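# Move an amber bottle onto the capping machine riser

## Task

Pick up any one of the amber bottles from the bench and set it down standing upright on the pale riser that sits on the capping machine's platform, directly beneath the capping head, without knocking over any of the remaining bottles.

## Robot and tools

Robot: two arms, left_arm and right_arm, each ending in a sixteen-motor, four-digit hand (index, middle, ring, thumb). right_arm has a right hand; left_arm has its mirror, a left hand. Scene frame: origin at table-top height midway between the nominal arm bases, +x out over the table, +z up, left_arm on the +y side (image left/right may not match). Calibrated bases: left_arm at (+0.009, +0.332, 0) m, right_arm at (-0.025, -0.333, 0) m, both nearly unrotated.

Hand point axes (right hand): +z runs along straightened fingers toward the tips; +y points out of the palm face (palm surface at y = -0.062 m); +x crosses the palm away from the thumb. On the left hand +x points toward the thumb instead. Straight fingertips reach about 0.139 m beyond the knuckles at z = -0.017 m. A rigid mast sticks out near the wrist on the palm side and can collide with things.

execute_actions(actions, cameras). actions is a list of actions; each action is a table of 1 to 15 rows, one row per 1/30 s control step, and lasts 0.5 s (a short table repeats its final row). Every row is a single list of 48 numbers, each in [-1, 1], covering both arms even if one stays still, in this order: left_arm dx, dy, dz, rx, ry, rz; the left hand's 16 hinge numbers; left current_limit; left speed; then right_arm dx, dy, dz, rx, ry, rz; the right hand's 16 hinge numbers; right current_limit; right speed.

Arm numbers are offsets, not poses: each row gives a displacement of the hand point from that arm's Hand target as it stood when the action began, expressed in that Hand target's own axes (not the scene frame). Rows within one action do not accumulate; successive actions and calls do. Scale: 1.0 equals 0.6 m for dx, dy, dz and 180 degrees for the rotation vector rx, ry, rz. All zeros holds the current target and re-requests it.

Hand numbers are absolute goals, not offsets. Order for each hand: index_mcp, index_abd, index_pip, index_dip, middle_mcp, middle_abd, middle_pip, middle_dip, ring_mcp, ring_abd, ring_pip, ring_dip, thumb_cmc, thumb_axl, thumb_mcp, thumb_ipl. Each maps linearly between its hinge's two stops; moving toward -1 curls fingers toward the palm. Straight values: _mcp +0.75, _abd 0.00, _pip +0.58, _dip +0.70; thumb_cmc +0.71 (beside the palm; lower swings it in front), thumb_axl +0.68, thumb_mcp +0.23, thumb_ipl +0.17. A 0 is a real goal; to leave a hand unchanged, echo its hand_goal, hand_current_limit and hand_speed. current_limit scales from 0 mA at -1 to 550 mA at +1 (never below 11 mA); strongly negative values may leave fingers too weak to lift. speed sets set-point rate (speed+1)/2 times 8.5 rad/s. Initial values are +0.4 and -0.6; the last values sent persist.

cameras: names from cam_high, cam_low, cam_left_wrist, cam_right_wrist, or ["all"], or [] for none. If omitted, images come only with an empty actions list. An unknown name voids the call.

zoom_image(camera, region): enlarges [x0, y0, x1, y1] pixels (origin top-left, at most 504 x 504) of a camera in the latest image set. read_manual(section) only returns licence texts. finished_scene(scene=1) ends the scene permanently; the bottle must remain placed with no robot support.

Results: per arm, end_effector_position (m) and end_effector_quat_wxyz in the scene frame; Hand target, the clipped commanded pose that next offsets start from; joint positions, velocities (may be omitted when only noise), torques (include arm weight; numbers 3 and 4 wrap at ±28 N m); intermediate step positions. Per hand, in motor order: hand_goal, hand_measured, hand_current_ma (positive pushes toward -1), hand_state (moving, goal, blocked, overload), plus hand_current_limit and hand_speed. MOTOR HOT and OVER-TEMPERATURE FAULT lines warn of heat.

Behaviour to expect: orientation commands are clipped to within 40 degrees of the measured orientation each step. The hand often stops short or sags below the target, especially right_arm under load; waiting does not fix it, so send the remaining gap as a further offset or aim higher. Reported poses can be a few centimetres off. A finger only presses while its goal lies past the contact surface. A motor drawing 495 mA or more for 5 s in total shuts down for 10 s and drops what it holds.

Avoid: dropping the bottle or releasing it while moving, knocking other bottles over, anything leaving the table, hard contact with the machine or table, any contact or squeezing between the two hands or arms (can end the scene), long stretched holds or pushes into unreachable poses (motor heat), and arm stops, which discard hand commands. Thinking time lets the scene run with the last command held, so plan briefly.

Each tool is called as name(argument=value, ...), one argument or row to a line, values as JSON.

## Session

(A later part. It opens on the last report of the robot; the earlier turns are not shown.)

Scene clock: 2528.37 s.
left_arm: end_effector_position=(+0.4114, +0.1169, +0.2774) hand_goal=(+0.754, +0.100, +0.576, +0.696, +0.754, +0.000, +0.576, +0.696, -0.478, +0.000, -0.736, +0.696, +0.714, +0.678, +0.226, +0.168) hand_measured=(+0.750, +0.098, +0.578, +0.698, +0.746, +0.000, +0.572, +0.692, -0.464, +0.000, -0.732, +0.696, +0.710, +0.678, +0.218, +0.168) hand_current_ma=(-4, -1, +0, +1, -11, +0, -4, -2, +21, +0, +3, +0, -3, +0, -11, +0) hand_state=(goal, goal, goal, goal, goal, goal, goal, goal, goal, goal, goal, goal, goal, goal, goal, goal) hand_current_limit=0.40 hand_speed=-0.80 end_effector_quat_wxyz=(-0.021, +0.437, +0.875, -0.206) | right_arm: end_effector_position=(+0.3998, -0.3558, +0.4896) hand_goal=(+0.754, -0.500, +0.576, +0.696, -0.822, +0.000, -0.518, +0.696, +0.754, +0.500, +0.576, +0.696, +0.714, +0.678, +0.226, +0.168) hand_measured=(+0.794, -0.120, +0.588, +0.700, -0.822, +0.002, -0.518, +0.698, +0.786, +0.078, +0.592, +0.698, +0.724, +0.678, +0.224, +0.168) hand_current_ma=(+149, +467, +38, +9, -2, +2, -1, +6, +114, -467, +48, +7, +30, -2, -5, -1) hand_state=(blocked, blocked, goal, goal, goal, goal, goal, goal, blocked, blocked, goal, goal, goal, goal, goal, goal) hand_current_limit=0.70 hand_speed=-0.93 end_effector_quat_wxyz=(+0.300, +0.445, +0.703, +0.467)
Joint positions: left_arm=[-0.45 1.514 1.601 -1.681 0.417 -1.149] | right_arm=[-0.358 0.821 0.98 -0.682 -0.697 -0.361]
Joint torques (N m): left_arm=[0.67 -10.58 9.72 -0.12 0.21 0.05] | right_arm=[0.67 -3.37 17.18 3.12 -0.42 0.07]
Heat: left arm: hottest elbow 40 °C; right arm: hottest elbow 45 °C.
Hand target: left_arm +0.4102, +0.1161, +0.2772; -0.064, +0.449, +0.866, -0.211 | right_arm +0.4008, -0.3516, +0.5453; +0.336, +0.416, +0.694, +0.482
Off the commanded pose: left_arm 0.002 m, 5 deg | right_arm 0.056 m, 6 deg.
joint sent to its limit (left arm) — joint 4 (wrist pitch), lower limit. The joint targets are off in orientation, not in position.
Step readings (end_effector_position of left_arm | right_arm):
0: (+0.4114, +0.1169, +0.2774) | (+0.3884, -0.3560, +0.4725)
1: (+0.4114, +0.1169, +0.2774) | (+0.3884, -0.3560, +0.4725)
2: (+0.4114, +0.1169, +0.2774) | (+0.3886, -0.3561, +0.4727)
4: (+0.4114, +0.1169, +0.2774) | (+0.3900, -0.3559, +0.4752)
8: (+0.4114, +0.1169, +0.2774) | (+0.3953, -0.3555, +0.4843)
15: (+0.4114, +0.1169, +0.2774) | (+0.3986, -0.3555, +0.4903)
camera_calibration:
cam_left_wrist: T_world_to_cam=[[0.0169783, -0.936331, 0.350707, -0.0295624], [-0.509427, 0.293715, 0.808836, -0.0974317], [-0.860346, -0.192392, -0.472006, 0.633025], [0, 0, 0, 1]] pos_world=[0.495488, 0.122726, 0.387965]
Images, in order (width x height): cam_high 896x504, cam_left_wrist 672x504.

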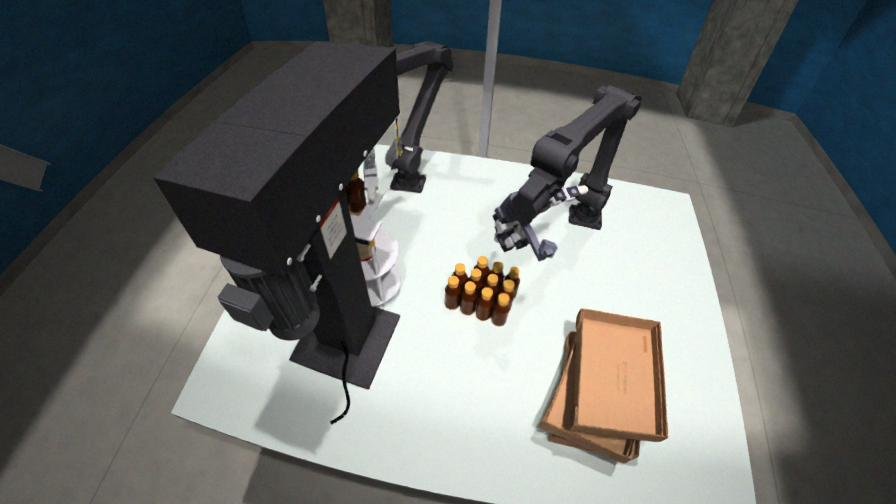

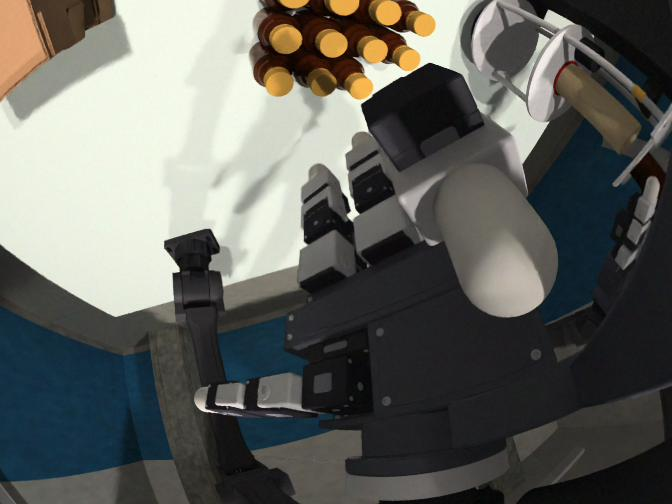

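zoom_image(
  camera="cam_left_wrist",
  region=[600, 110, 672, 210],
)

zoom_image(
  camera="cam_high",
  region=[340, 170, 380, 220],
)

Scaled by 5.040 from the camera's 672x504 image, which has a finer 960x720 frame.

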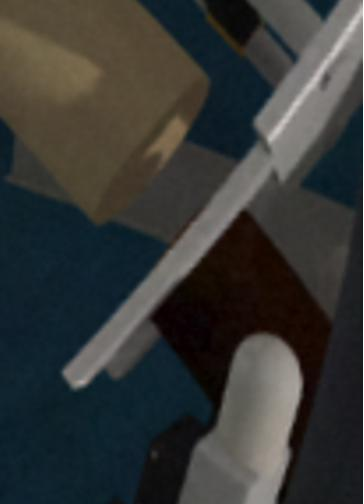

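Scaled by 10.080 from the camera's 896x504 image, which has a finer 1280x720 frame.

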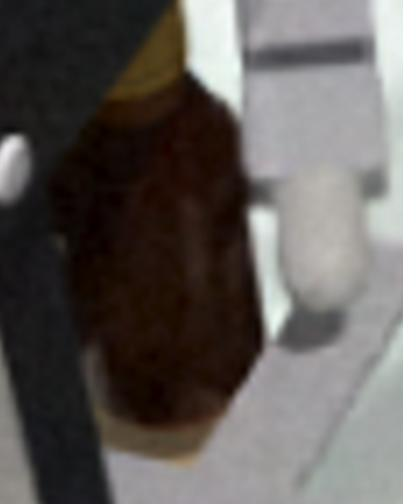

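execute_actions(
  actions=[
    [[0,0,0,0,0,0,0.754,0.1,0.576,0.696,0.754,0.0,0.576,0.696,-0.479,0,-0.737,0.696,0.714,0.678,0.226,0.168,0.4,-0.8,-0.0044,0.0086,0.0059,0,0,0,0.754,-0.5,0.576,0.696,-0.822,0.0,-0.518,0.696,0.754,0.5,0.576,0.696,0.714,0.678,0.226,0.168,0.7,-0.93],[0,0,0,0,0,0,0.754,0.1,0.576,0.696,0.754,0.0,0.576,0.696,-0.479,0,-0.737,0.696,0.714,0.678,0.226,0.168,0.4,-0.8,-0.0087,0.0173,0.0118,0,0,0,0.754,-0.5,0.576,0.696,-0.822,0.0,-0.518,0.696,0.754,0.5,0.576,0.696,0.714,0.678,0.226,0.168,0.7,-0.93]],
  ],
  cameras=["cam_high", "cam_left_wrist"],
)

zoom_image(
  camera="cam_left_wrist",
  region=[572, 70, 672, 210],
)

zoom_image(
  camera="cam_high",
  region=[340, 170, 380, 220],
)

Scene clock: 2551.10 s.
left_arm: end_effector_position=(+0.4114, +0.1169, +0.2774) hand_goal=(+0.754, +0.100, +0.576, +0.696, +0.754, +0.000, +0.576, +0.696, -0.478, +0.000, -0.736, +0.696, +0.714, +0.678, +0.226, +0.168) hand_measured=(+0.750, +0.098, +0.578, +0.698, +0.746, +0.000, +0.572, +0.692, -0.464, +0.000, -0.732, +0.696, +0.710, +0.678, +0.218, +0.168) hand_current_ma=(-4, -1, +0, +1, -11, +0, -4, -2, +21, +0, +3, +0, -3, +0, -11, +0) hand_state=(goal, goal, goal, goal, goal, goal, goal, goal, goal, goal, goal, goal, goal, goal, goal, goal) hand_current_limit=0.40 hand_speed=-0.80 end_effector_quat_wxyz=(-0.021, +0.437, +0.875, -0.206) | right_arm: end_effector_position=(+0.4108, -0.3558, +0.4957) hand_goal=(+0.754, -0.500, +0.576, +0.696, -0.822, +0.000, -0.518, +0.696, +0.754, +0.500, +0.576, +0.696, +0.714, +0.678, +0.226, +0.168) hand_measured=(+0.794, -0.120, +0.588, +0.700, -0.822, +0.002, -0.518, +0.698, +0.786, +0.078, +0.592, +0.698, +0.724, +0.678, +0.224, +0.168) hand_current_ma=(+149, +467, +38, +9, -2, +2, -1, +6, +114, -467, +49, +7, +30, -2, -5, -1) hand_state=(blocked, blocked, goal, goal, goal, goal, goal, goal, blocked, blocked, goal, goal, goal, goal, goal, goal) hand_current_limit=0.70 hand_speed=-0.93 end_effector_quat_wxyz=(+0.299, +0.445, +0.703, +0.466)
Joint positions: left_arm=[-0.45 1.514 1.601 -1.681 0.417 -1.149] | right_arm=[-0.345 0.853 1.013 -0.682 -0.685 -0.355]
Joint torques (N m): left_arm=[0.32 -11.11 9.72 -0.08 0.22 0.06] | right_arm=[0.79 -3.84 17.33 3.15 -0.41 0.06]
Heat: left arm: hottest elbow 40 °C; right arm: hottest elbow 51 °C.
Hand target: left_arm +0.4102, +0.1161, +0.2772; -0.064, +0.449, +0.866, -0.211 | right_arm +0.4118, -0.3516, +0.5531; +0.336, +0.417, +0.694, +0.482
Off the commanded pose: left_arm 0.002 m, 5 deg | right_arm 0.058 m, 6 deg.
joint sent to its limit (left arm) — joint 4 (wrist pitch), lower limit. The joint targets are off in orientation, not in position.
Step readings (end_effector_position of left_arm | right_arm):
0: (+0.4114, +0.1169, +0.2774) | (+0.3998, -0.3558, +0.4896)
1: (+0.4114, +0.1169, +0.2774) | (+0.3998, -0.3558, +0.4896)
2: (+0.4114, +0.1169, +0.2774) | (+0.4000, -0.3558, +0.4899)
4: (+0.4114, +0.1169, +0.2774) | (+0.4019, -0.3557, +0.4910)
8: (+0.4114, +0.1169, +0.2774) | (+0.4077, -0.3556, +0.4949)
15: (+0.4114, +0.1169, +0.2774) | (+0.4107, -0.3558, +0.4959)
camera_calibration:
cam_left_wrist: T_world_to_cam=[[0.0169783, -0.936331, 0.350707, -0.0295624], [-0.509427, 0.293715, 0.808836, -0.0974317], [-0.860346, -0.192392, -0.472006, 0.633025], [0, 0, 0, 1]] pos_world=[0.495488, 0.122726, 0.387965]
Images, in order (width x height): cam_high 896x504, cam_left_wrist 672x504.

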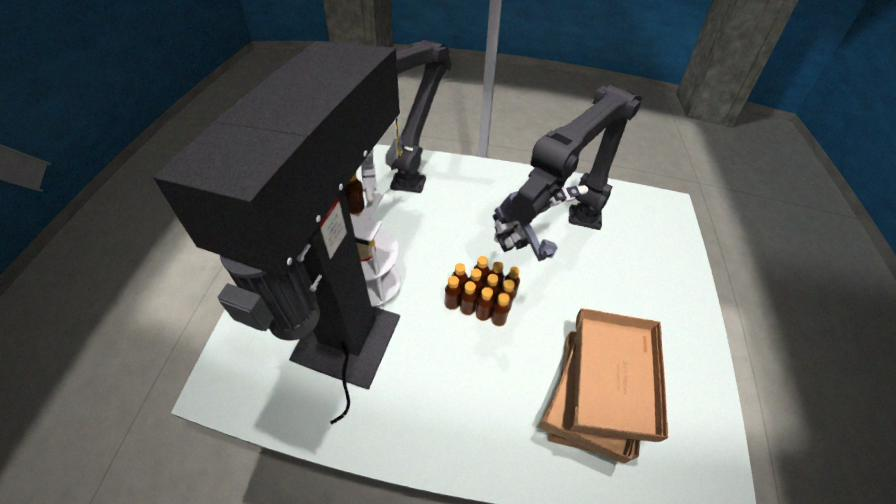

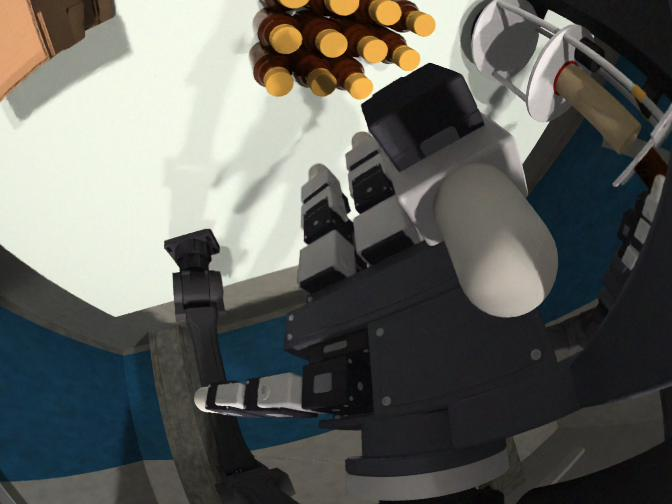

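Scaled by 3.600 from the camera's 672x504 image, which has a finer 960x720 frame.

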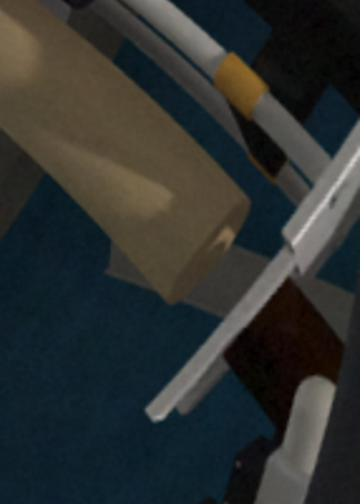

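Scaled by 10.080 from the camera's 896x504 image, which has a finer 1280x720 frame.

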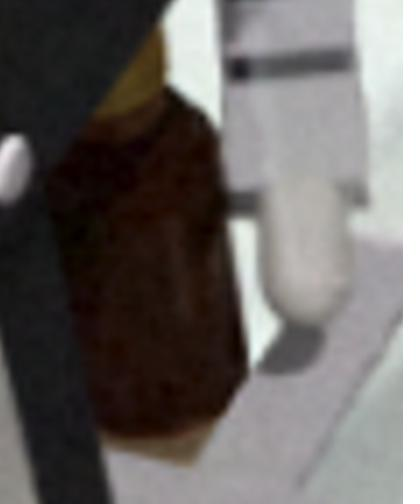

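execute_actions(
  actions=[
    [[0,0,0,0,0,0,0.754,0.1,0.576,0.696,0.754,0.0,0.576,0.696,-0.479,0,-0.737,0.696,0.714,0.678,0.226,0.168,0.4,-0.8,-0.0008,-0.0083,0.007,0,0,0,0.754,-0.5,0.576,0.696,-0.822,0.0,-0.518,0.696,0.754,0.5,0.576,0.696,0.714,0.678,0.226,0.168,0.7,-0.93],[0,0,0,0,0,0,0.754,0.1,0.576,0.696,0.754,0.0,0.576,0.696,-0.479,0,-0.737,0.696,0.714,0.678,0.226,0.168,0.4,-0.8,-0.0015,-0.0167,0.0138,0,0,0,0.754,-0.5,0.576,0.696,-0.822,0.0,-0.518,0.696,0.754,0.5,0.576,0.696,0.714,0.678,0.226,0.168,0.7,-0.93]],
  ],
  cameras=["cam_high", "cam_left_wrist"],
)

zoom_image(
  camera="cam_left_wrist",
  region=[572, 70, 672, 210],
)

zoom_image(
  camera="cam_high",
  region=[340, 170, 380, 220],
)

Scene clock: 2573.73 s.
left_arm: end_effector_position=(+0.4114, +0.1169, +0.2774) hand_goal=(+0.754, +0.100, +0.576, +0.696, +0.754, +0.000, +0.576, +0.696, -0.478, +0.000, -0.736, +0.696, +0.714, +0.678, +0.226, +0.168) hand_measured=(+0.750, +0.098, +0.578, +0.698, +0.746, +0.000, +0.572, +0.692, -0.464, +0.000, -0.732, +0.696, +0.710, +0.678, +0.218, +0.168) hand_current_ma=(-4, -1, +0, +1, -11, +0, -4, -2, +21, +0, +3, +0, -3, +0, -11, +0) hand_state=(goal, goal, goal, goal, goal, goal, goal, goal, goal, goal, goal, goal, goal, goal, goal, goal) hand_current_limit=0.40 hand_speed=-0.80 end_effector_quat_wxyz=(-0.021, +0.437, +0.875, -0.206) | right_arm: end_effector_position=(+0.4152, -0.3547, +0.4954) hand_goal=(+0.754, -0.500, +0.576, +0.696, -0.822, +0.000, -0.518, +0.696, +0.754, +0.500, +0.576, +0.696, +0.714, +0.678, +0.226, +0.168) hand_measured=(+0.794, -0.120, +0.588, +0.700, -0.822, +0.002, -0.518, +0.698, +0.786, +0.078, +0.592, +0.698, +0.724, +0.678, +0.224, +0.168) hand_current_ma=(+149, +467, +38, +9, -2, +2, -1, +6, +114, -467, +49, +7, +30, -2, -5, -1) hand_state=(blocked, blocked, goal, goal, goal, goal, goal, goal, blocked, blocked, goal, goal, goal, goal, goal, goal) hand_current_limit=0.70 hand_speed=-0.93 end_effector_quat_wxyz=(+0.301, +0.444, +0.703, +0.467)
Joint positions: left_arm=[-0.45 1.514 1.601 -1.681 0.417 -1.149] | right_arm=[-0.336 0.863 1.013 -0.664 -0.677 -0.351]
Joint torques (N m): left_arm=[-0.03 -11.34 9.8 -0.17 0.26 0.07] | right_arm=[0.67 -3.78 15.08 4.03 -0.39 0.05]
Heat: left arm: hottest elbow 40 °C; right arm: hottest elbow 53 °C.
Hand target: left_arm +0.4102, +0.1161, +0.2772; -0.064, +0.449, +0.866, -0.211 | right_arm +0.4167, -0.3510, +0.5414; +0.337, +0.416, +0.694, +0.482
Off the commanded pose: left_arm 0.002 m, 5 deg | right_arm 0.046 m, 5 deg.
joint sent to its limit (left arm) — joint 4 (wrist pitch), lower limit. The joint targets are off in orientation, not in position.
Step readings (end_effector_position of left_arm | right_arm):
0: (+0.4114, +0.1169, +0.2774) | (+0.4108, -0.3558, +0.4960)
1: (+0.4114, +0.1169, +0.2774) | (+0.4108, -0.3558, +0.4960)
2: (+0.4114, +0.1169, +0.2774) | (+0.4109, -0.3557, +0.4959)
4: (+0.4114, +0.1169, +0.2774) | (+0.4115, -0.3556, +0.4956)
8: (+0.4114, +0.1169, +0.2774) | (+0.4136, -0.3547, +0.4958)
15: (+0.4114, +0.1169, +0.2774) | (+0.4152, -0.3547, +0.4953)
camera_calibration:
cam_left_wrist: T_world_to_cam=[[0.0169783, -0.936331, 0.350707, -0.0295624], [-0.509427, 0.293715, 0.808836, -0.0974317], [-0.860346, -0.192392, -0.472006, 0.633025], [0, 0, 0, 1]] pos_world=[0.495488, 0.122726, 0.387965]
Images, in order (width x height): cam_high 896x504, cam_left_wrist 672x504.

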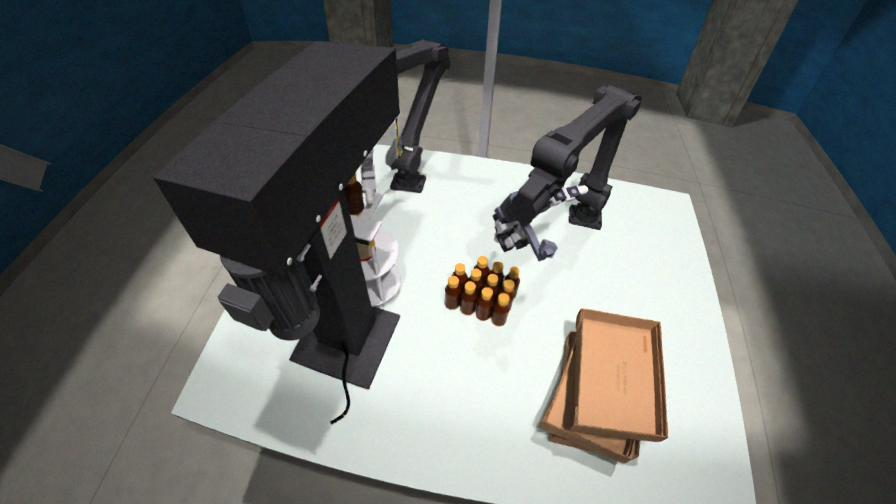

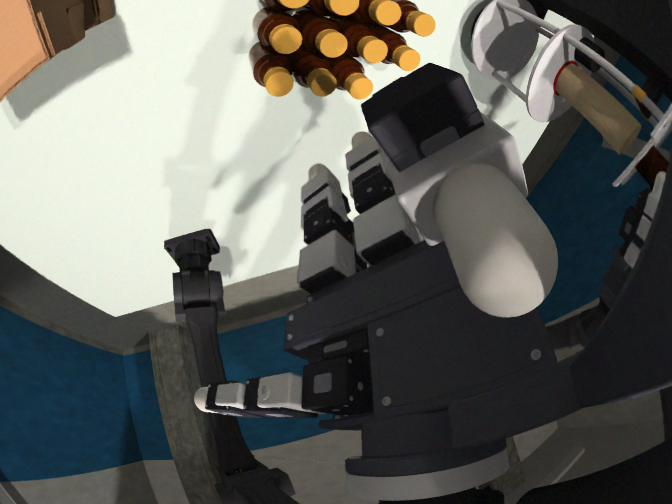

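Scaled by 3.600 from the camera's 672x504 image, which has a finer 960x720 frame.

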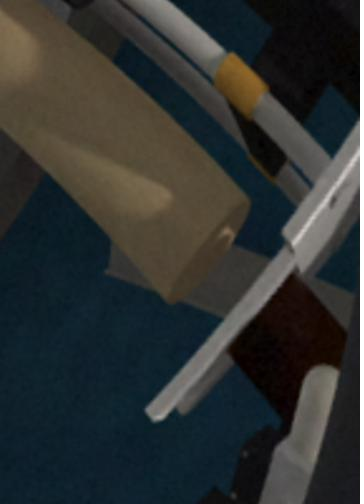

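Scaled by 10.080 from the camera's 896x504 image, which has a finer 1280x720 frame.

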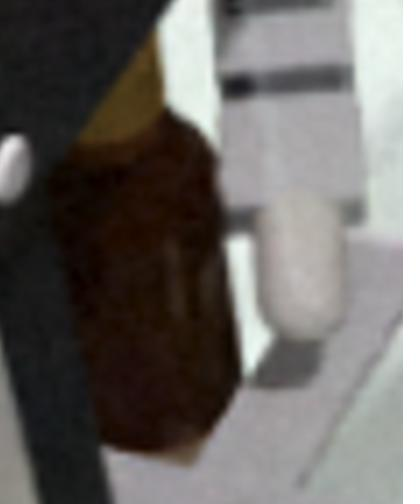

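execute_actions(
  actions=[
    [[0,0,0,0,0,0,0.754,0.1,0.576,0.696,0.754,0.0,0.576,0.696,-0.479,0,-0.737,0.696,0.714,0.678,0.226,0.168,0.4,-0.8,0.0006,-0.0095,0.0031,0,0,0,0.754,-0.5,0.576,0.696,-0.822,0.0,-0.518,0.696,0.754,0.5,0.576,0.696,0.714,0.678,0.226,0.168,0.7,-0.93],[0,0,0,0,0,0,0.754,0.1,0.576,0.696,0.754,0.0,0.576,0.696,-0.479,0,-0.737,0.696,0.714,0.678,0.226,0.168,0.4,-0.8,0.0013,-0.019,0.0062,0,0,0,0.754,-0.5,0.576,0.696,-0.822,0.0,-0.518,0.696,0.754,0.5,0.576,0.696,0.714,0.678,0.226,0.168,0.7,-0.93]],
  ],
  cameras=[],
)

Scene clock: 2579.17 s.
left_arm: end_effector_position=(+0.4114, +0.1169, +0.2774) hand_goal=(+0.754, +0.100, +0.576, +0.696, +0.754, +0.000, +0.576, +0.696, -0.478, +0.000, -0.736, +0.696, +0.714, +0.678, +0.226, +0.168) hand_measured=(+0.750, +0.098, +0.578, +0.698, +0.746, +0.000, +0.572, +0.692, -0.464, +0.000, -0.732, +0.696, +0.710, +0.678, +0.218, +0.168) hand_current_ma=(-4, -1, +0, +1, -11, +0, -4, -2, +21, +0, +3, +0, -3, +0, -11, +0) hand_state=(goal, goal, goal, goal, goal, goal, goal, goal, goal, goal, goal, goal, goal, goal, goal, goal) hand_current_limit=0.40 hand_speed=-0.80 end_effector_quat_wxyz=(-0.021, +0.437, +0.875, -0.206) | right_arm: end_effector_position=(+0.4161, -0.3538, +0.5017) hand_goal=(+0.754, -0.500, +0.576, +0.696, -0.822, +0.000, -0.518, +0.696, +0.754, +0.500, +0.576, +0.696, +0.714, +0.678, +0.226, +0.168) hand_measured=(+0.794, -0.120, +0.590, +0.700, -0.822, +0.002, -0.518, +0.698, +0.786, +0.078, +0.592, +0.698, +0.724, +0.678, +0.224, +0.168) hand_current_ma=(+151, +468, +41, +10, -2, +2, -1, +6, +114, -467, +49, +7, +30, -2, -5, -1) hand_state=(blocked, blocked, goal, goal, goal, goal, goal, goal, blocked, blocked, goal, goal, goal, goal, goal, goal) hand_current_limit=0.70 hand_speed=-0.93 end_effector_quat_wxyz=(+0.312, +0.435, +0.702, +0.470)
Joint positions: left_arm=[-0.45 1.514 1.601 -1.681 0.417 -1.149] | right_arm=[-0.333 0.863 1.013 -0.635 -0.677 -0.35]
Joint torques (N m): left_arm=[0.85 -10.64 9.68 -0.14 0.22 0.05] | right_arm=[0.56 -3.9 12.46 4.05 -0.32 0.05]
Heat: left arm: hottest elbow 40 °C; right arm: hottest elbow 53 °C.
Hand target: left_arm +0.4102, +0.1161, +0.2772; -0.064, +0.449, +0.866, -0.211 | right_arm +0.4168, -0.3510, +0.5293; +0.336, +0.416, +0.694, +0.482
Off the commanded pose: left_arm 0.002 m, 5 deg | right_arm 0.028 m, 4 deg.
joint sent to its limit (left arm) — joint 4 (wrist pitch), lower limit. The joint targets are off in orientation, not in position.
Step readings (end_effector_position of left_arm | right_arm):
0: (+0.4114, +0.1169, +0.2774) | (+0.4152, -0.3548, +0.4954)
1: (+0.4114, +0.1169, +0.2774) | (+0.4152, -0.3548, +0.4954)
2: (+0.4114, +0.1169, +0.2774) | (+0.4153, -0.3548, +0.4957)
4: (+0.4114, +0.1169, +0.2774) | (+0.4156, -0.3547, +0.4969)
8: (+0.4114, +0.1169, +0.2774) | (+0.4159, -0.3540, +0.5000)
15: (+0.4114, +0.1169, +0.2774) | (+0.4161, -0.3538, +0.5016)
No camera images: "cameras" was empty.

execute_actions(
  actions=[
    [[0,0,0,0,0,0,0.754,0.1,0.576,0.696,0.754,0.0,0.576,0.696,-0.479,0,-0.737,0.696,0.714,0.678,0.226,0.168,0.4,-0.8,0.0005,-0.0079,0.0026,0.0083,0,0,0.754,-0.5,0.576,0.696,-0.822,0.0,-0.518,0.696,0.754,0.5,0.576,0.696,0.714,0.678,0.226,0.168,0.7,-0.93],[0,0,0,0,0,0,0.754,0.1,0.576,0.696,0.754,0.0,0.576,0.696,-0.479,0,-0.737,0.696,0.714,0.678,0.226,0.168,0.4,-0.8,0.0011,-0.0158,0.0052,0.014,0,0,0.754,-0.5,0.576,0.696,-0.822,0.0,-0.518,0.696,0.754,0.5,0.576,0.696,0.714,0.678,0.226,0.168,0.7,-0.93]],
  ],
  cameras=[],
)

Scene clock: 2596.47 s.
left_arm: end_effector_position=(+0.4114, +0.1169, +0.2774) hand_goal=(+0.754, +0.100, +0.576, +0.696, +0.754, +0.000, +0.576, +0.696, -0.478, +0.000, -0.736, +0.696, +0.714, +0.678, +0.226, +0.168) hand_measured=(+0.750, +0.098, +0.578, +0.698, +0.746, +0.000, +0.572, +0.692, -0.464, +0.000, -0.732, +0.696, +0.710, +0.678, +0.218, +0.168) hand_current_ma=(-4, -1, +0, +1, -11, +0, -4, -2, +21, +0, +3, +0, -3, +0, -11, +0) hand_state=(goal, goal, goal, goal, goal, goal, goal, goal, goal, goal, goal, goal, goal, goal, goal, goal) hand_current_limit=0.40 hand_speed=-0.80 end_effector_quat_wxyz=(-0.021, +0.437, +0.875, -0.206) | right_arm: end_effector_position=(+0.4174, -0.3553, +0.4999) hand_goal=(+0.754, -0.500, +0.576, +0.696, -0.822, +0.000, -0.518, +0.696, +0.754, +0.500, +0.576, +0.696, +0.714, +0.678, +0.226, +0.168) hand_measured=(+0.794, -0.120, +0.590, +0.700, -0.822, +0.002, -0.518, +0.698, +0.786, +0.078, +0.592, +0.698, +0.724, +0.678, +0.224, +0.168) hand_current_ma=(+151, +468, +41, +10, -2, +2, -1, +6, +114, -467, +49, +7, +30, -2, -5, -1) hand_state=(blocked, blocked, goal, goal, goal, goal, goal, goal, blocked, blocked, goal, goal, goal, goal, goal, goal) hand_current_limit=0.70 hand_speed=-0.93 end_effector_quat_wxyz=(+0.314, +0.438, +0.702, +0.465)
Joint positions: left_arm=[-0.45 1.514 1.601 -1.681 0.417 -1.149] | right_arm=[-0.332 0.865 1.013 -0.637 -0.664 -0.353]
Joint torques (N m): left_arm=[0.09 -11.11 9.88 -0.24 0.24 0.07] | right_arm=[0.5 -3.84 13.11 1.84 -0.19 -0.22]
Heat: left arm: hottest elbow 40 °C; right arm: hottest elbow 50 °C.
Hand target: left_arm +0.4102, +0.1161, +0.2772; -0.064, +0.449, +0.866, -0.211 | right_arm +0.4168, -0.3509, +0.5193; +0.327, +0.424, +0.704, +0.466
Off the commanded pose: left_arm 0.002 m, 5 deg | right_arm 0.020 m, 2 deg.
joint sent to its limit (left arm) — joint 4 (wrist pitch), lower limit. The joint targets are off in orientation, not in position.
Step readings (end_effector_position of left_arm | right_arm):
0: (+0.4114, +0.1169, +0.2774) | (+0.4161, -0.3538, +0.5017)
1: (+0.4114, +0.1169, +0.2774) | (+0.4161, -0.3538, +0.5017)
2: (+0.4114, +0.1169, +0.2774) | (+0.4162, -0.3540, +0.5016)
4: (+0.4114, +0.1169, +0.2774) | (+0.4167, -0.3549, +0.5011)
8: (+0.4114, +0.1169, +0.2774) | (+0.4175, -0.3555, +0.5003)
15: (+0.4114, +0.1169, +0.2774) | (+0.4174, -0.3554, +0.5000)
No camera images: "cameras" was empty.

execute_actions(
  actions=[
    [[0,0,0,0,0,0,0.754,0.1,0.576,0.696,0.754,0.0,0.576,0.696,-0.479,0,-0.737,0.696,0.714,0.678,0.226,0.168,0.4,-0.8,0.0005,-0.0079,0.0026,0.004,0,0,0.754,-0.5,0.576,0.696,-0.822,0.0,-0.518,0.696,0.754,0.5,0.576,0.696,0.714,0.678,0.226,0.168,0.7,-0.93],[0,0,0,0,0,0,0.754,0.1,0.576,0.696,0.754,0.0,0.576,0.696,-0.479,0,-0.737,0.696,0.714,0.678,0.226,0.168,0.4,-0.8,0.0011,-0.0158,0.0052,0.008,0,0,0.754,-0.5,0.576,0.696,-0.822,0.0,-0.518,0.696,0.754,0.5,0.576,0.696,0.714,0.678,0.226,0.168,0.7,-0.93]],
  ],
  cameras=[],
)

Scene clock: 2600.30 s.
left_arm: end_effector_position=(+0.4114, +0.1169, +0.2774) hand_goal=(+0.754, +0.100, +0.576, +0.696, +0.754, +0.000, +0.576, +0.696, -0.478, +0.000, -0.736, +0.696, +0.714, +0.678, +0.226, +0.168) hand_measured=(+0.750, +0.098, +0.578, +0.698, +0.746, +0.000, +0.572, +0.692, -0.464, +0.000, -0.732, +0.696, +0.710, +0.678, +0.218, +0.168) hand_current_ma=(-4, -1, +0, +1, -11, +0, -4, -2, +21, +0, +3, +0, -3, +0, -11, +0) hand_state=(goal, goal, goal, goal, goal, goal, goal, goal, goal, goal, goal, goal, goal, goal, goal, goal) hand_current_limit=0.40 hand_speed=-0.80 end_effector_quat_wxyz=(-0.021, +0.437, +0.875, -0.206) | right_arm: end_effector_position=(+0.4168, -0.3544, +0.4970) hand_goal=(+0.754, -0.500, +0.576, +0.696, -0.822, +0.000, -0.518, +0.696, +0.754, +0.500, +0.576, +0.696, +0.714, +0.678, +0.226, +0.168) hand_measured=(+0.780, -0.120, +0.584, +0.700, -0.822, +0.002, -0.518, +0.698, +0.770, +0.078, +0.584, +0.698, +0.724, +0.678, +0.224, +0.168) hand_current_ma=(+92, +467, +20, +8, -2, +2, -1, +6, +55, -467, +23, +7, +30, -2, -5, -1) hand_state=(blocked, blocked, goal, goal, goal, goal, goal, goal, goal, blocked, goal, goal, goal, goal, goal, goal) hand_current_limit=0.70 hand_speed=-0.93 end_effector_quat_wxyz=(+0.314, +0.437, +0.707, +0.460)
Joint positions: left_arm=[-0.45 1.514 1.601 -1.681 0.417 -1.149] | right_arm=[-0.332 0.865 1.013 -0.651 -0.661 -0.37]
Joint torques (N m): left_arm=[0.5 -10.87 9.8 -0.13 0.25 0.04] | right_arm=[0.32 -3.72 12.4 1.5 -0.02 -0.23]
Heat: left arm: hottest elbow 40 °C; right arm: hottest elbow 50 °C.
Hand target: left_arm +0.4102, +0.1161, +0.2772; -0.064, +0.449, +0.866, -0.211 | right_arm +0.4165, -0.3512, +0.5093; +0.322, +0.428, +0.710, +0.457
Off the commanded pose: left_arm 0.002 m, 5 deg | right_arm 0.013 m, 1 deg.
joint sent to its limit (left arm) — joint 4 (wrist pitch), lower limit. The joint targets are off in orientation, not in position.
Step readings (end_effector_position of left_arm | right_arm):
0: (+0.4114, +0.1169, +0.2774) | (+0.4174, -0.3553, +0.4999)
1: (+0.4114, +0.1169, +0.2774) | (+0.4174, -0.3553, +0.4999)
2: (+0.4114, +0.1169, +0.2774) | (+0.4173, -0.3553, +0.4997)
4: (+0.4114, +0.1169, +0.2774) | (+0.4173, -0.3553, +0.4988)
8: (+0.4114, +0.1169, +0.2774) | (+0.4170, -0.3549, +0.4975)
15: (+0.4114, +0.1169, +0.2774) | (+0.4168, -0.3545, +0.4970)
No camera images: "cameras" was empty.

execute_actions(
  actions=[],
)

zoom_image(
  camera="cam_high",
  region=[340, 170, 380, 220],
)

zoom_image(
  camera="cam_left_wrist",
  region=[612, 110, 672, 200],
)

zoom_image(
  camera="cam_low",
  region=[380, 160, 520, 300],
)

zoom_image(
  camera="cam_right_wrist",
  region=[200, 100, 450, 350],
)

Scene clock: 2603.87 s.
left_arm: end_effector_position=(+0.4114, +0.1169, +0.2774) hand_goal=(+0.754, +0.100, +0.576, +0.696, +0.754, +0.000, +0.576, +0.696, -0.478, +0.000, -0.736, +0.696, +0.714, +0.678, +0.226, +0.168) hand_measured=(+0.750, +0.098, +0.578, +0.698, +0.746, +0.000, +0.572, +0.692, -0.464, +0.000, -0.732, +0.696, +0.710, +0.678, +0.218, +0.168) hand_current_ma=(-4, -1, +0, +1, -11, +0, -4, -2, +21, +0, +3, +0, -3, +0, -11, +0) hand_state=(goal, goal, goal, goal, goal, goal, goal, goal, goal, goal, goal, goal, goal, goal, goal, goal) hand_current_limit=0.40 hand_speed=-0.80 end_effector_quat_wxyz=(-0.021, +0.437, +0.875, -0.206) | right_arm: end_effector_position=(+0.4168, -0.3544, +0.4970) hand_goal=(+0.754, -0.500, +0.576, +0.696, -0.822, +0.000, -0.518, +0.696, +0.754, +0.500, +0.576, +0.696, +0.714, +0.678, +0.226, +0.168) hand_measured=(+0.780, -0.120, +0.584, +0.700, -0.822, +0.002, -0.518, +0.698, +0.770, +0.078, +0.584, +0.698, +0.724, +0.678, +0.224, +0.168) hand_current_ma=(+92, +468, +20, +8, -2, +2, -1, +6, +54, -467, +23, +7, +30, -2, -5, -1) hand_state=(blocked, blocked, goal, goal, goal, goal, goal, goal, goal, blocked, goal, goal, goal, goal, goal, goal) hand_current_limit=0.70 hand_speed=-0.93 end_effector_quat_wxyz=(+0.314, +0.437, +0.707, +0.460)
Joint positions: left_arm=[-0.45 1.514 1.601 -1.681 0.417 -1.149] | right_arm=[-0.332 0.865 1.013 -0.651 -0.661 -0.371]
Joint velocities: within noise
Joint torques (N m): left_arm=[0.38 -11.05 9.81 -0.16 0.27 0.14] | right_arm=[0.44 -3.72 12.37 1.5 -0.01 -0.22]
Heat: left arm: hottest elbow 40 °C; right arm: hottest elbow 50 °C.
Hand target: left_arm +0.4102, +0.1161, +0.2772; -0.064, +0.449, +0.866, -0.211 | right_arm +0.4165, -0.3512, +0.5093; +0.322, +0.428, +0.710, +0.457
Off the commanded pose: left_arm 0.002 m, 5 deg | right_arm 0.013 m, 1 deg.
camera_calibration:
cam_left_wrist: T_world_to_cam=[[0.0169783, -0.936331, 0.350707, -0.0295624], [-0.509427, 0.293715, 0.808836, -0.0974317], [-0.860346, -0.192392, -0.472006, 0.633025], [0, 0, 0, 1]] pos_world=[0.495488, 0.122726, 0.387965]
cam_right_wrist: T_world_to_cam=[[0.540952, -0.537207, 0.647132, -0.703035], [-0.581539, -0.79477, -0.173646, 0.00189651], [0.607605, -0.282398, -0.74234, 0.136141], [0, 0, 0, 1]] pos_world=[0.298692, -0.337722, 0.556348]

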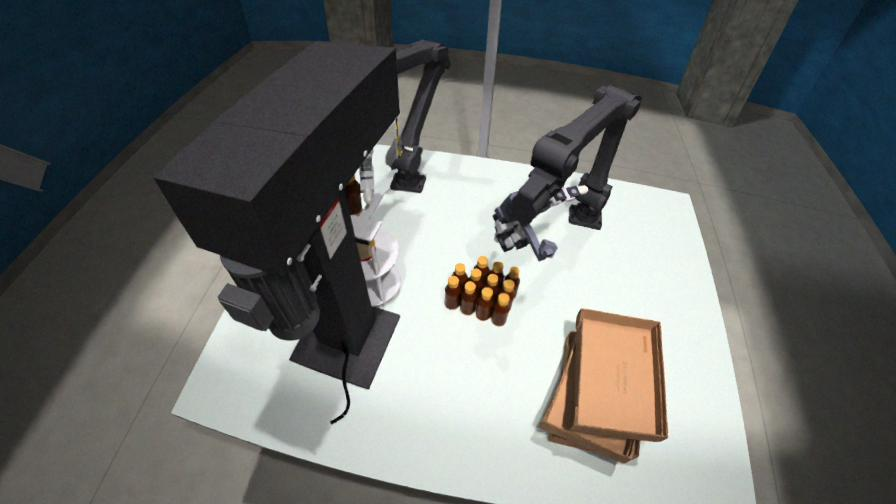

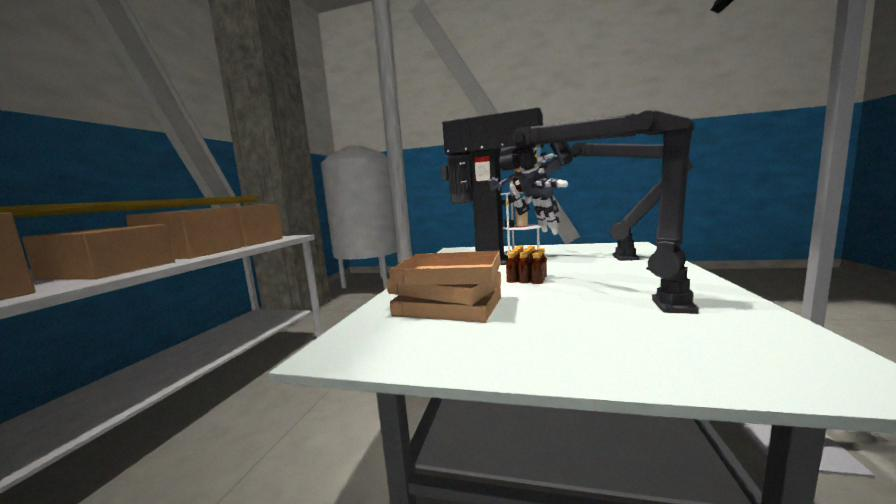

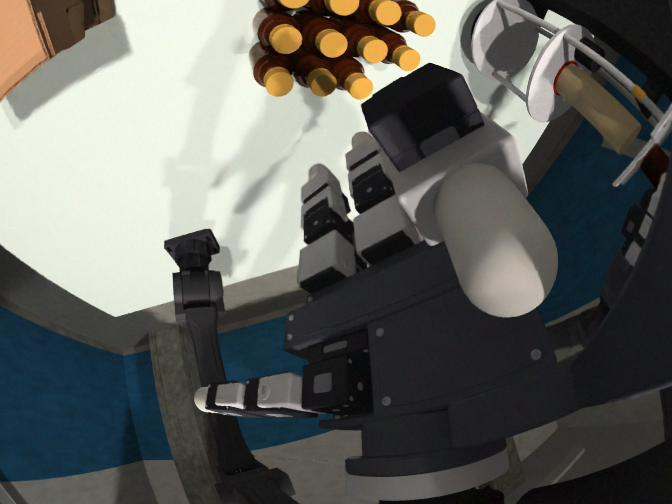

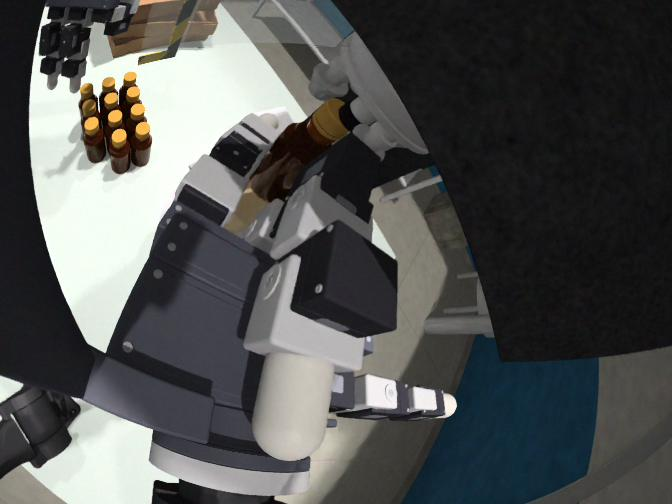

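Scaled by 10.080 from the camera's 896x504 image, which has a finer 1280x720 frame.

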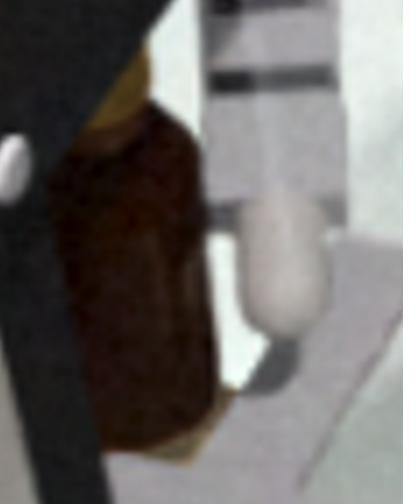

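Scaled by 5.600 from the camera's 672x504 image, which has a finer 960x720 frame.

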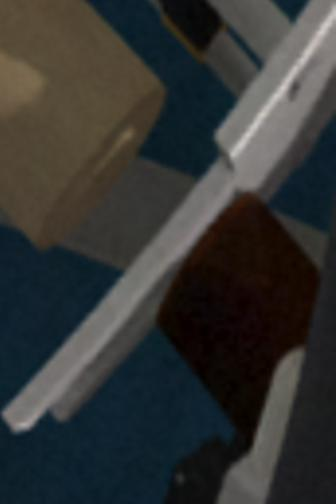

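Scaled by 3.600 from the camera's 896x504 image, which has a finer 1280x720 frame.

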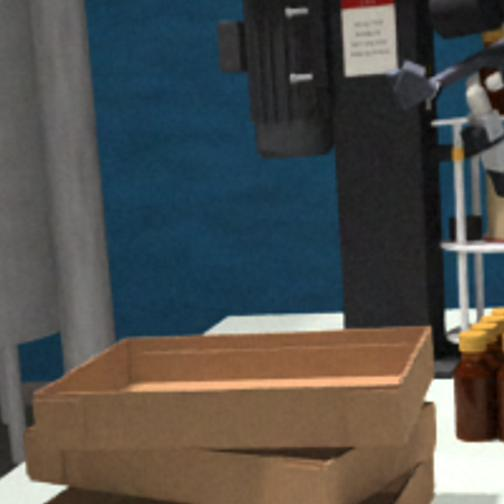

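Scaled by 2.016 from the camera's 672x504 image, which has a finer 960x720 frame.

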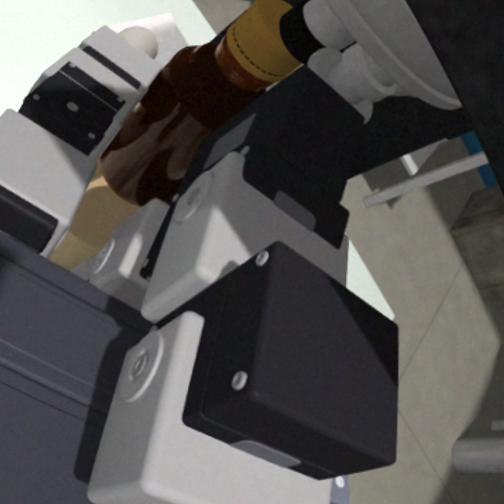

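zoom_image(
  camera="cam_high",
  region=[346, 200, 370, 224],
)

zoom_image(
  camera="cam_low",
  region=[490, 130, 570, 260],
)

zoom_image(
  camera="cam_right_wrist",
  region=[230, 80, 380, 230],
)

Scaled by 21.000 from the camera's 896x504 image, which has a finer 1280x720 frame.

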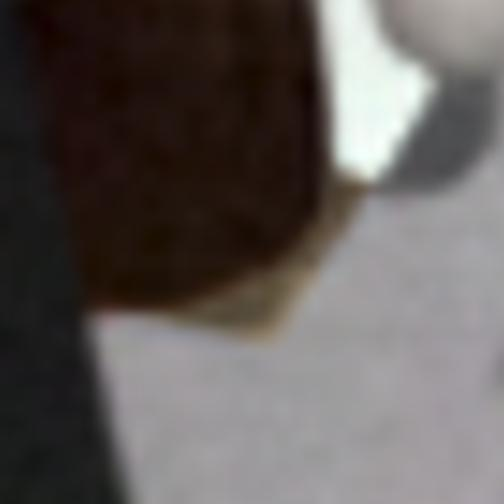

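Scaled by 3.877 from the camera's 896x504 image, which has a finer 1280x720 frame.

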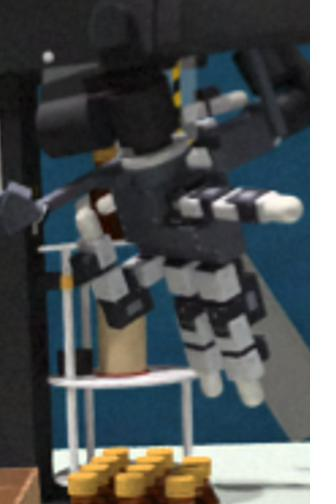

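Scaled by 3.360 from the camera's 672x504 image, which has a finer 960x720 frame.

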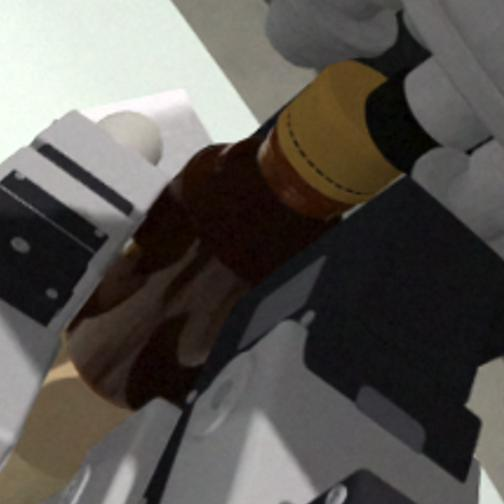

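execute_actions(
  actions=[
    [[0,0,0,0,0,0,0.754,0.1,0.576,0.696,0.754,0.0,0.576,0.696,-0.479,0,-0.737,0.696,0.714,0.678,0.226,0.168,0.4,-0.8,0.0009,0.0016,-0.003,0,0,0.008,0.754,-0.5,0.576,0.696,-0.822,0.0,-0.518,0.696,0.754,0.5,0.576,0.696,0.714,0.678,0.226,0.168,0.7,-0.93],[0,0,0,0,0,0,0.754,0.1,0.576,0.696,0.754,0.0,0.576,0.696,-0.479,0,-0.737,0.696,0.714,0.678,0.226,0.168,0.4,-0.8,0.0018,0.0031,-0.0061,0,0,0.0167,0.754,-0.5,0.576,0.696,-0.822,0.0,-0.518,0.696,0.754,0.5,0.576,0.696,0.714,0.678,0.226,0.168,0.7,-0.93]],
  ],
  cameras=["cam_high"],
)

zoom_image(
  camera="cam_high",
  region=[346, 200, 370, 224],
)

Scene clock: 2648.93 s.
left_arm: end_effector_position=(+0.4114, +0.1169, +0.2774) hand_goal=(+0.754, +0.100, +0.576, +0.696, +0.754, +0.000, +0.576, +0.696, -0.478, +0.000, -0.736, +0.696, +0.714, +0.678, +0.226, +0.168) hand_measured=(+0.750, +0.098, +0.578, +0.698, +0.746, +0.000, +0.572, +0.692, -0.464, +0.000, -0.732, +0.696, +0.710, +0.678, +0.218, +0.168) hand_current_ma=(-4, -1, +0, +1, -11, +0, -4, -2, +21, +0, +3, +0, -3, +0, -11, +0) hand_state=(goal, goal, goal, goal, goal, goal, goal, goal, goal, goal, goal, goal, goal, goal, goal, goal) hand_current_limit=0.40 hand_speed=-0.80 end_effector_quat_wxyz=(-0.021, +0.437, +0.875, -0.206) | right_arm: end_effector_position=(+0.4169, -0.3567, +0.4950) hand_goal=(+0.754, -0.500, +0.576, +0.696, -0.822, +0.000, -0.518, +0.696, +0.754, +0.500, +0.576, +0.696, +0.714, +0.678, +0.226, +0.168) hand_measured=(+0.770, -0.120, +0.580, +0.698, -0.822, +0.002, -0.518, +0.698, +0.766, +0.078, +0.578, +0.698, +0.724, +0.678, +0.224, +0.168) hand_current_ma=(+52, +468, +8, +6, -2, +2, -1, +6, +34, -467, +5, +2, +30, -2, -5, -1) hand_state=(goal, blocked, goal, goal, goal, goal, goal, goal, goal, blocked, goal, goal, goal, goal, goal, goal) hand_current_limit=0.70 hand_speed=-0.93 end_effector_quat_wxyz=(+0.308, +0.450, +0.701, +0.460)
Joint positions: left_arm=[-0.45 1.514 1.601 -1.681 0.417 -1.149] | right_arm=[-0.329 0.862 1.013 -0.66 -0.648 -0.344]
Joint torques (N m): left_arm=[0.15 -11.16 9.77 -0.28 0.24 0.09] | right_arm=[1.08 -4.54 12.63 1.33 -0.19 0.07]
Heat: left arm: hottest elbow 40 °C; right arm: hottest elbow 47 °C.
Hand target: left_arm +0.4102, +0.1161, +0.2772; -0.064, +0.449, +0.866, -0.211 | right_arm +0.4135, -0.3513, +0.5123; +0.310, +0.446, +0.699, +0.466
Off the commanded pose: left_arm 0.002 m, 5 deg | right_arm 0.018 m, 1 deg.
joint sent to its limit (left arm) — joint 4 (wrist pitch), lower limit. The joint targets are off in orientation, not in position.
Step readings (end_effector_position of left_arm | right_arm):
0: (+0.4114, +0.1169, +0.2774) | (+0.4168, -0.3544, +0.4970)
1: (+0.4114, +0.1169, +0.2774) | (+0.4168, -0.3544, +0.4970)
2: (+0.4114, +0.1169, +0.2774) | (+0.4168, -0.3544, +0.4969)
4: (+0.4114, +0.1169, +0.2774) | (+0.4168, -0.3546, +0.4962)
8: (+0.4114, +0.1169, +0.2774) | (+0.4165, -0.3552, +0.4957)
15: (+0.4114, +0.1169, +0.2774) | (+0.4168, -0.3563, +0.4951)
Images, in order (width x height): cam_high 896x504.

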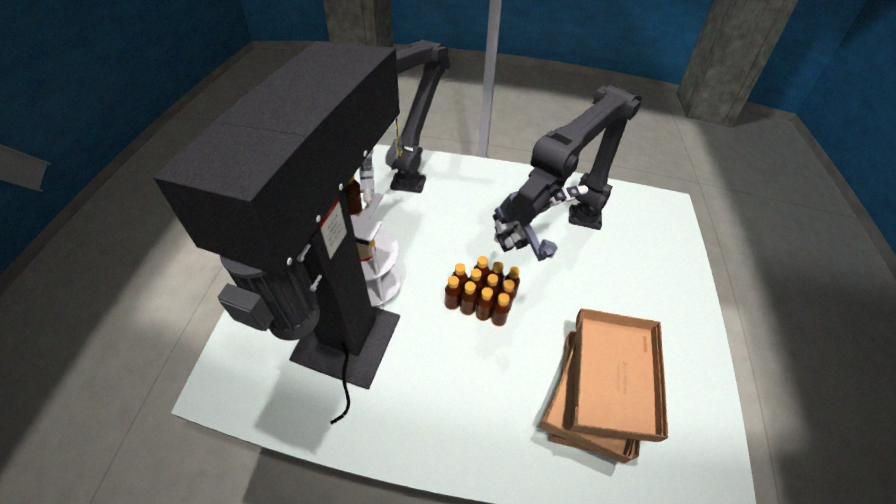

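Scaled by 21.000 from the camera's 896x504 image, which has a finer 1280x720 frame.

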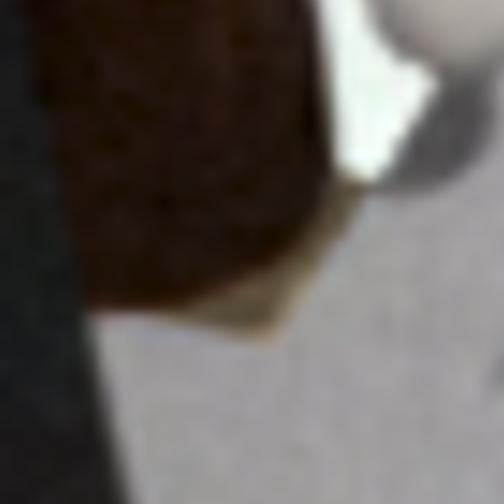

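execute_actions(
  actions=[
    [[0,0,0,0,0,0,0.754,0.1,0.576,0.696,0.754,0.0,0.576,0.696,-0.479,0,-0.737,0.696,0.714,0.678,0.226,0.168,0.4,-0.8,0.0035,-0.0006,-0.006,0,0,0,0.754,-0.5,0.576,0.696,-0.822,0.0,-0.518,0.696,0.754,0.5,0.576,0.696,0.714,0.678,0.226,0.168,0.7,-0.93],[0,0,0,0,0,0,0.754,0.1,0.576,0.696,0.754,0.0,0.576,0.696,-0.479,0,-0.737,0.696,0.714,0.678,0.226,0.168,0.4,-0.8,0.007,-0.0011,-0.0119,0,0,0,0.754,-0.5,0.576,0.696,-0.822,0.0,-0.518,0.696,0.754,0.5,0.576,0.696,0.714,0.678,0.226,0.168,0.7,-0.93]],
  ],
  cameras=["cam_high"],
)

zoom_image(
  camera="cam_high",
  region=[346, 200, 370, 224],
)

Scene clock: 2659.37 s.
left_arm: end_effector_position=(+0.4114, +0.1169, +0.2774) hand_goal=(+0.754, +0.100, +0.576, +0.696, +0.754, +0.000, +0.576, +0.696, -0.478, +0.000, -0.736, +0.696, +0.714, +0.678, +0.226, +0.168) hand_measured=(+0.750, +0.098, +0.578, +0.698, +0.746, +0.000, +0.572, +0.692, -0.464, +0.000, -0.732, +0.696, +0.710, +0.678, +0.218, +0.168) hand_current_ma=(-4, -1, +0, +1, -11, +0, -4, -2, +21, +0, +3, +0, -3, +0, -11, +0) hand_state=(goal, goal, goal, goal, goal, goal, goal, goal, goal, goal, goal, goal, goal, goal, goal, goal) hand_current_limit=0.40 hand_speed=-0.80 end_effector_quat_wxyz=(-0.021, +0.437, +0.875, -0.206) | right_arm: end_effector_position=(+0.4126, -0.3559, +0.4942) hand_goal=(+0.754, -0.500, +0.576, +0.696, -0.822, +0.000, -0.518, +0.696, +0.754, +0.500, +0.576, +0.696, +0.714, +0.678, +0.226, +0.168) hand_measured=(+0.770, -0.120, +0.580, +0.698, -0.822, +0.002, -0.518, +0.698, +0.768, +0.078, +0.580, +0.698, +0.724, +0.678, +0.224, +0.168) hand_current_ma=(+54, +467, +8, +5, -2, +2, -1, +6, +42, -467, +8, +2, +30, -2, -5, -1) hand_state=(goal, blocked, goal, goal, goal, goal, goal, goal, goal, blocked, goal, goal, goal, goal, goal, goal) hand_current_limit=0.70 hand_speed=-0.93 end_effector_quat_wxyz=(+0.304, +0.455, +0.702, +0.457)
Joint positions: left_arm=[-0.45 1.514 1.601 -1.681 0.417 -1.149] | right_arm=[-0.329 0.85 1.013 -0.683 -0.643 -0.343]
Joint torques (N m): left_arm=[0.09 -10.99 9.83 -0.24 0.26 0.09] | right_arm=[0.56 -5.13 12.3 1.54 -0.53 0.05]
Heat: left arm: hottest elbow 40 °C; right arm: hottest elbow 47 °C.
Hand target: left_arm +0.4102, +0.1161, +0.2772; -0.064, +0.449, +0.866, -0.211 | right_arm +0.4055, -0.3501, +0.5143; +0.310, +0.446, +0.699, +0.466
Off the commanded pose: left_arm 0.002 m, 5 deg | right_arm 0.022 m, 2 deg.
joint sent to its limit (left arm) — joint 4 (wrist pitch), lower limit. The joint targets are off in orientation, not in position.
Step readings (end_effector_position of left_arm | right_arm):
0: (+0.4114, +0.1169, +0.2774) | (+0.4169, -0.3567, +0.4950)
1: (+0.4114, +0.1169, +0.2774) | (+0.4168, -0.3566, +0.4952)
2: (+0.4114, +0.1169, +0.2774) | (+0.4168, -0.3566, +0.4950)
4: (+0.4114, +0.1169, +0.2774) | (+0.4158, -0.3565, +0.4950)
8: (+0.4114, +0.1169, +0.2774) | (+0.4134, -0.3562, +0.4946)
15: (+0.4114, +0.1169, +0.2774) | (+0.4126, -0.3559, +0.4942)
Images, in order (width x height): cam_high 896x504.

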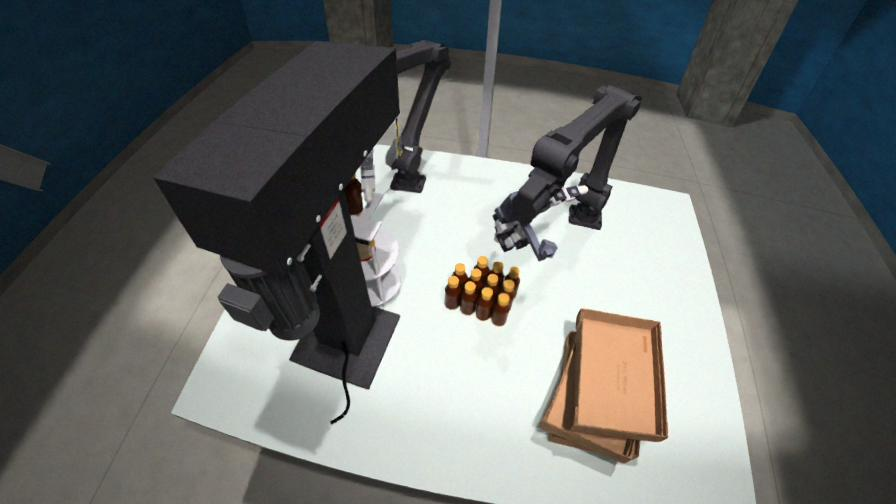

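Scaled by 21.000 from the camera's 896x504 image, which has a finer 1280x720 frame.

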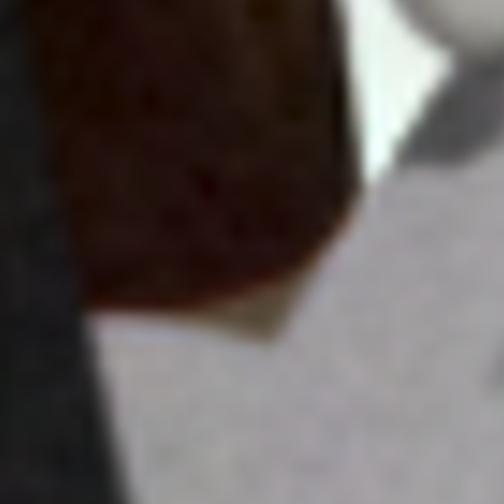

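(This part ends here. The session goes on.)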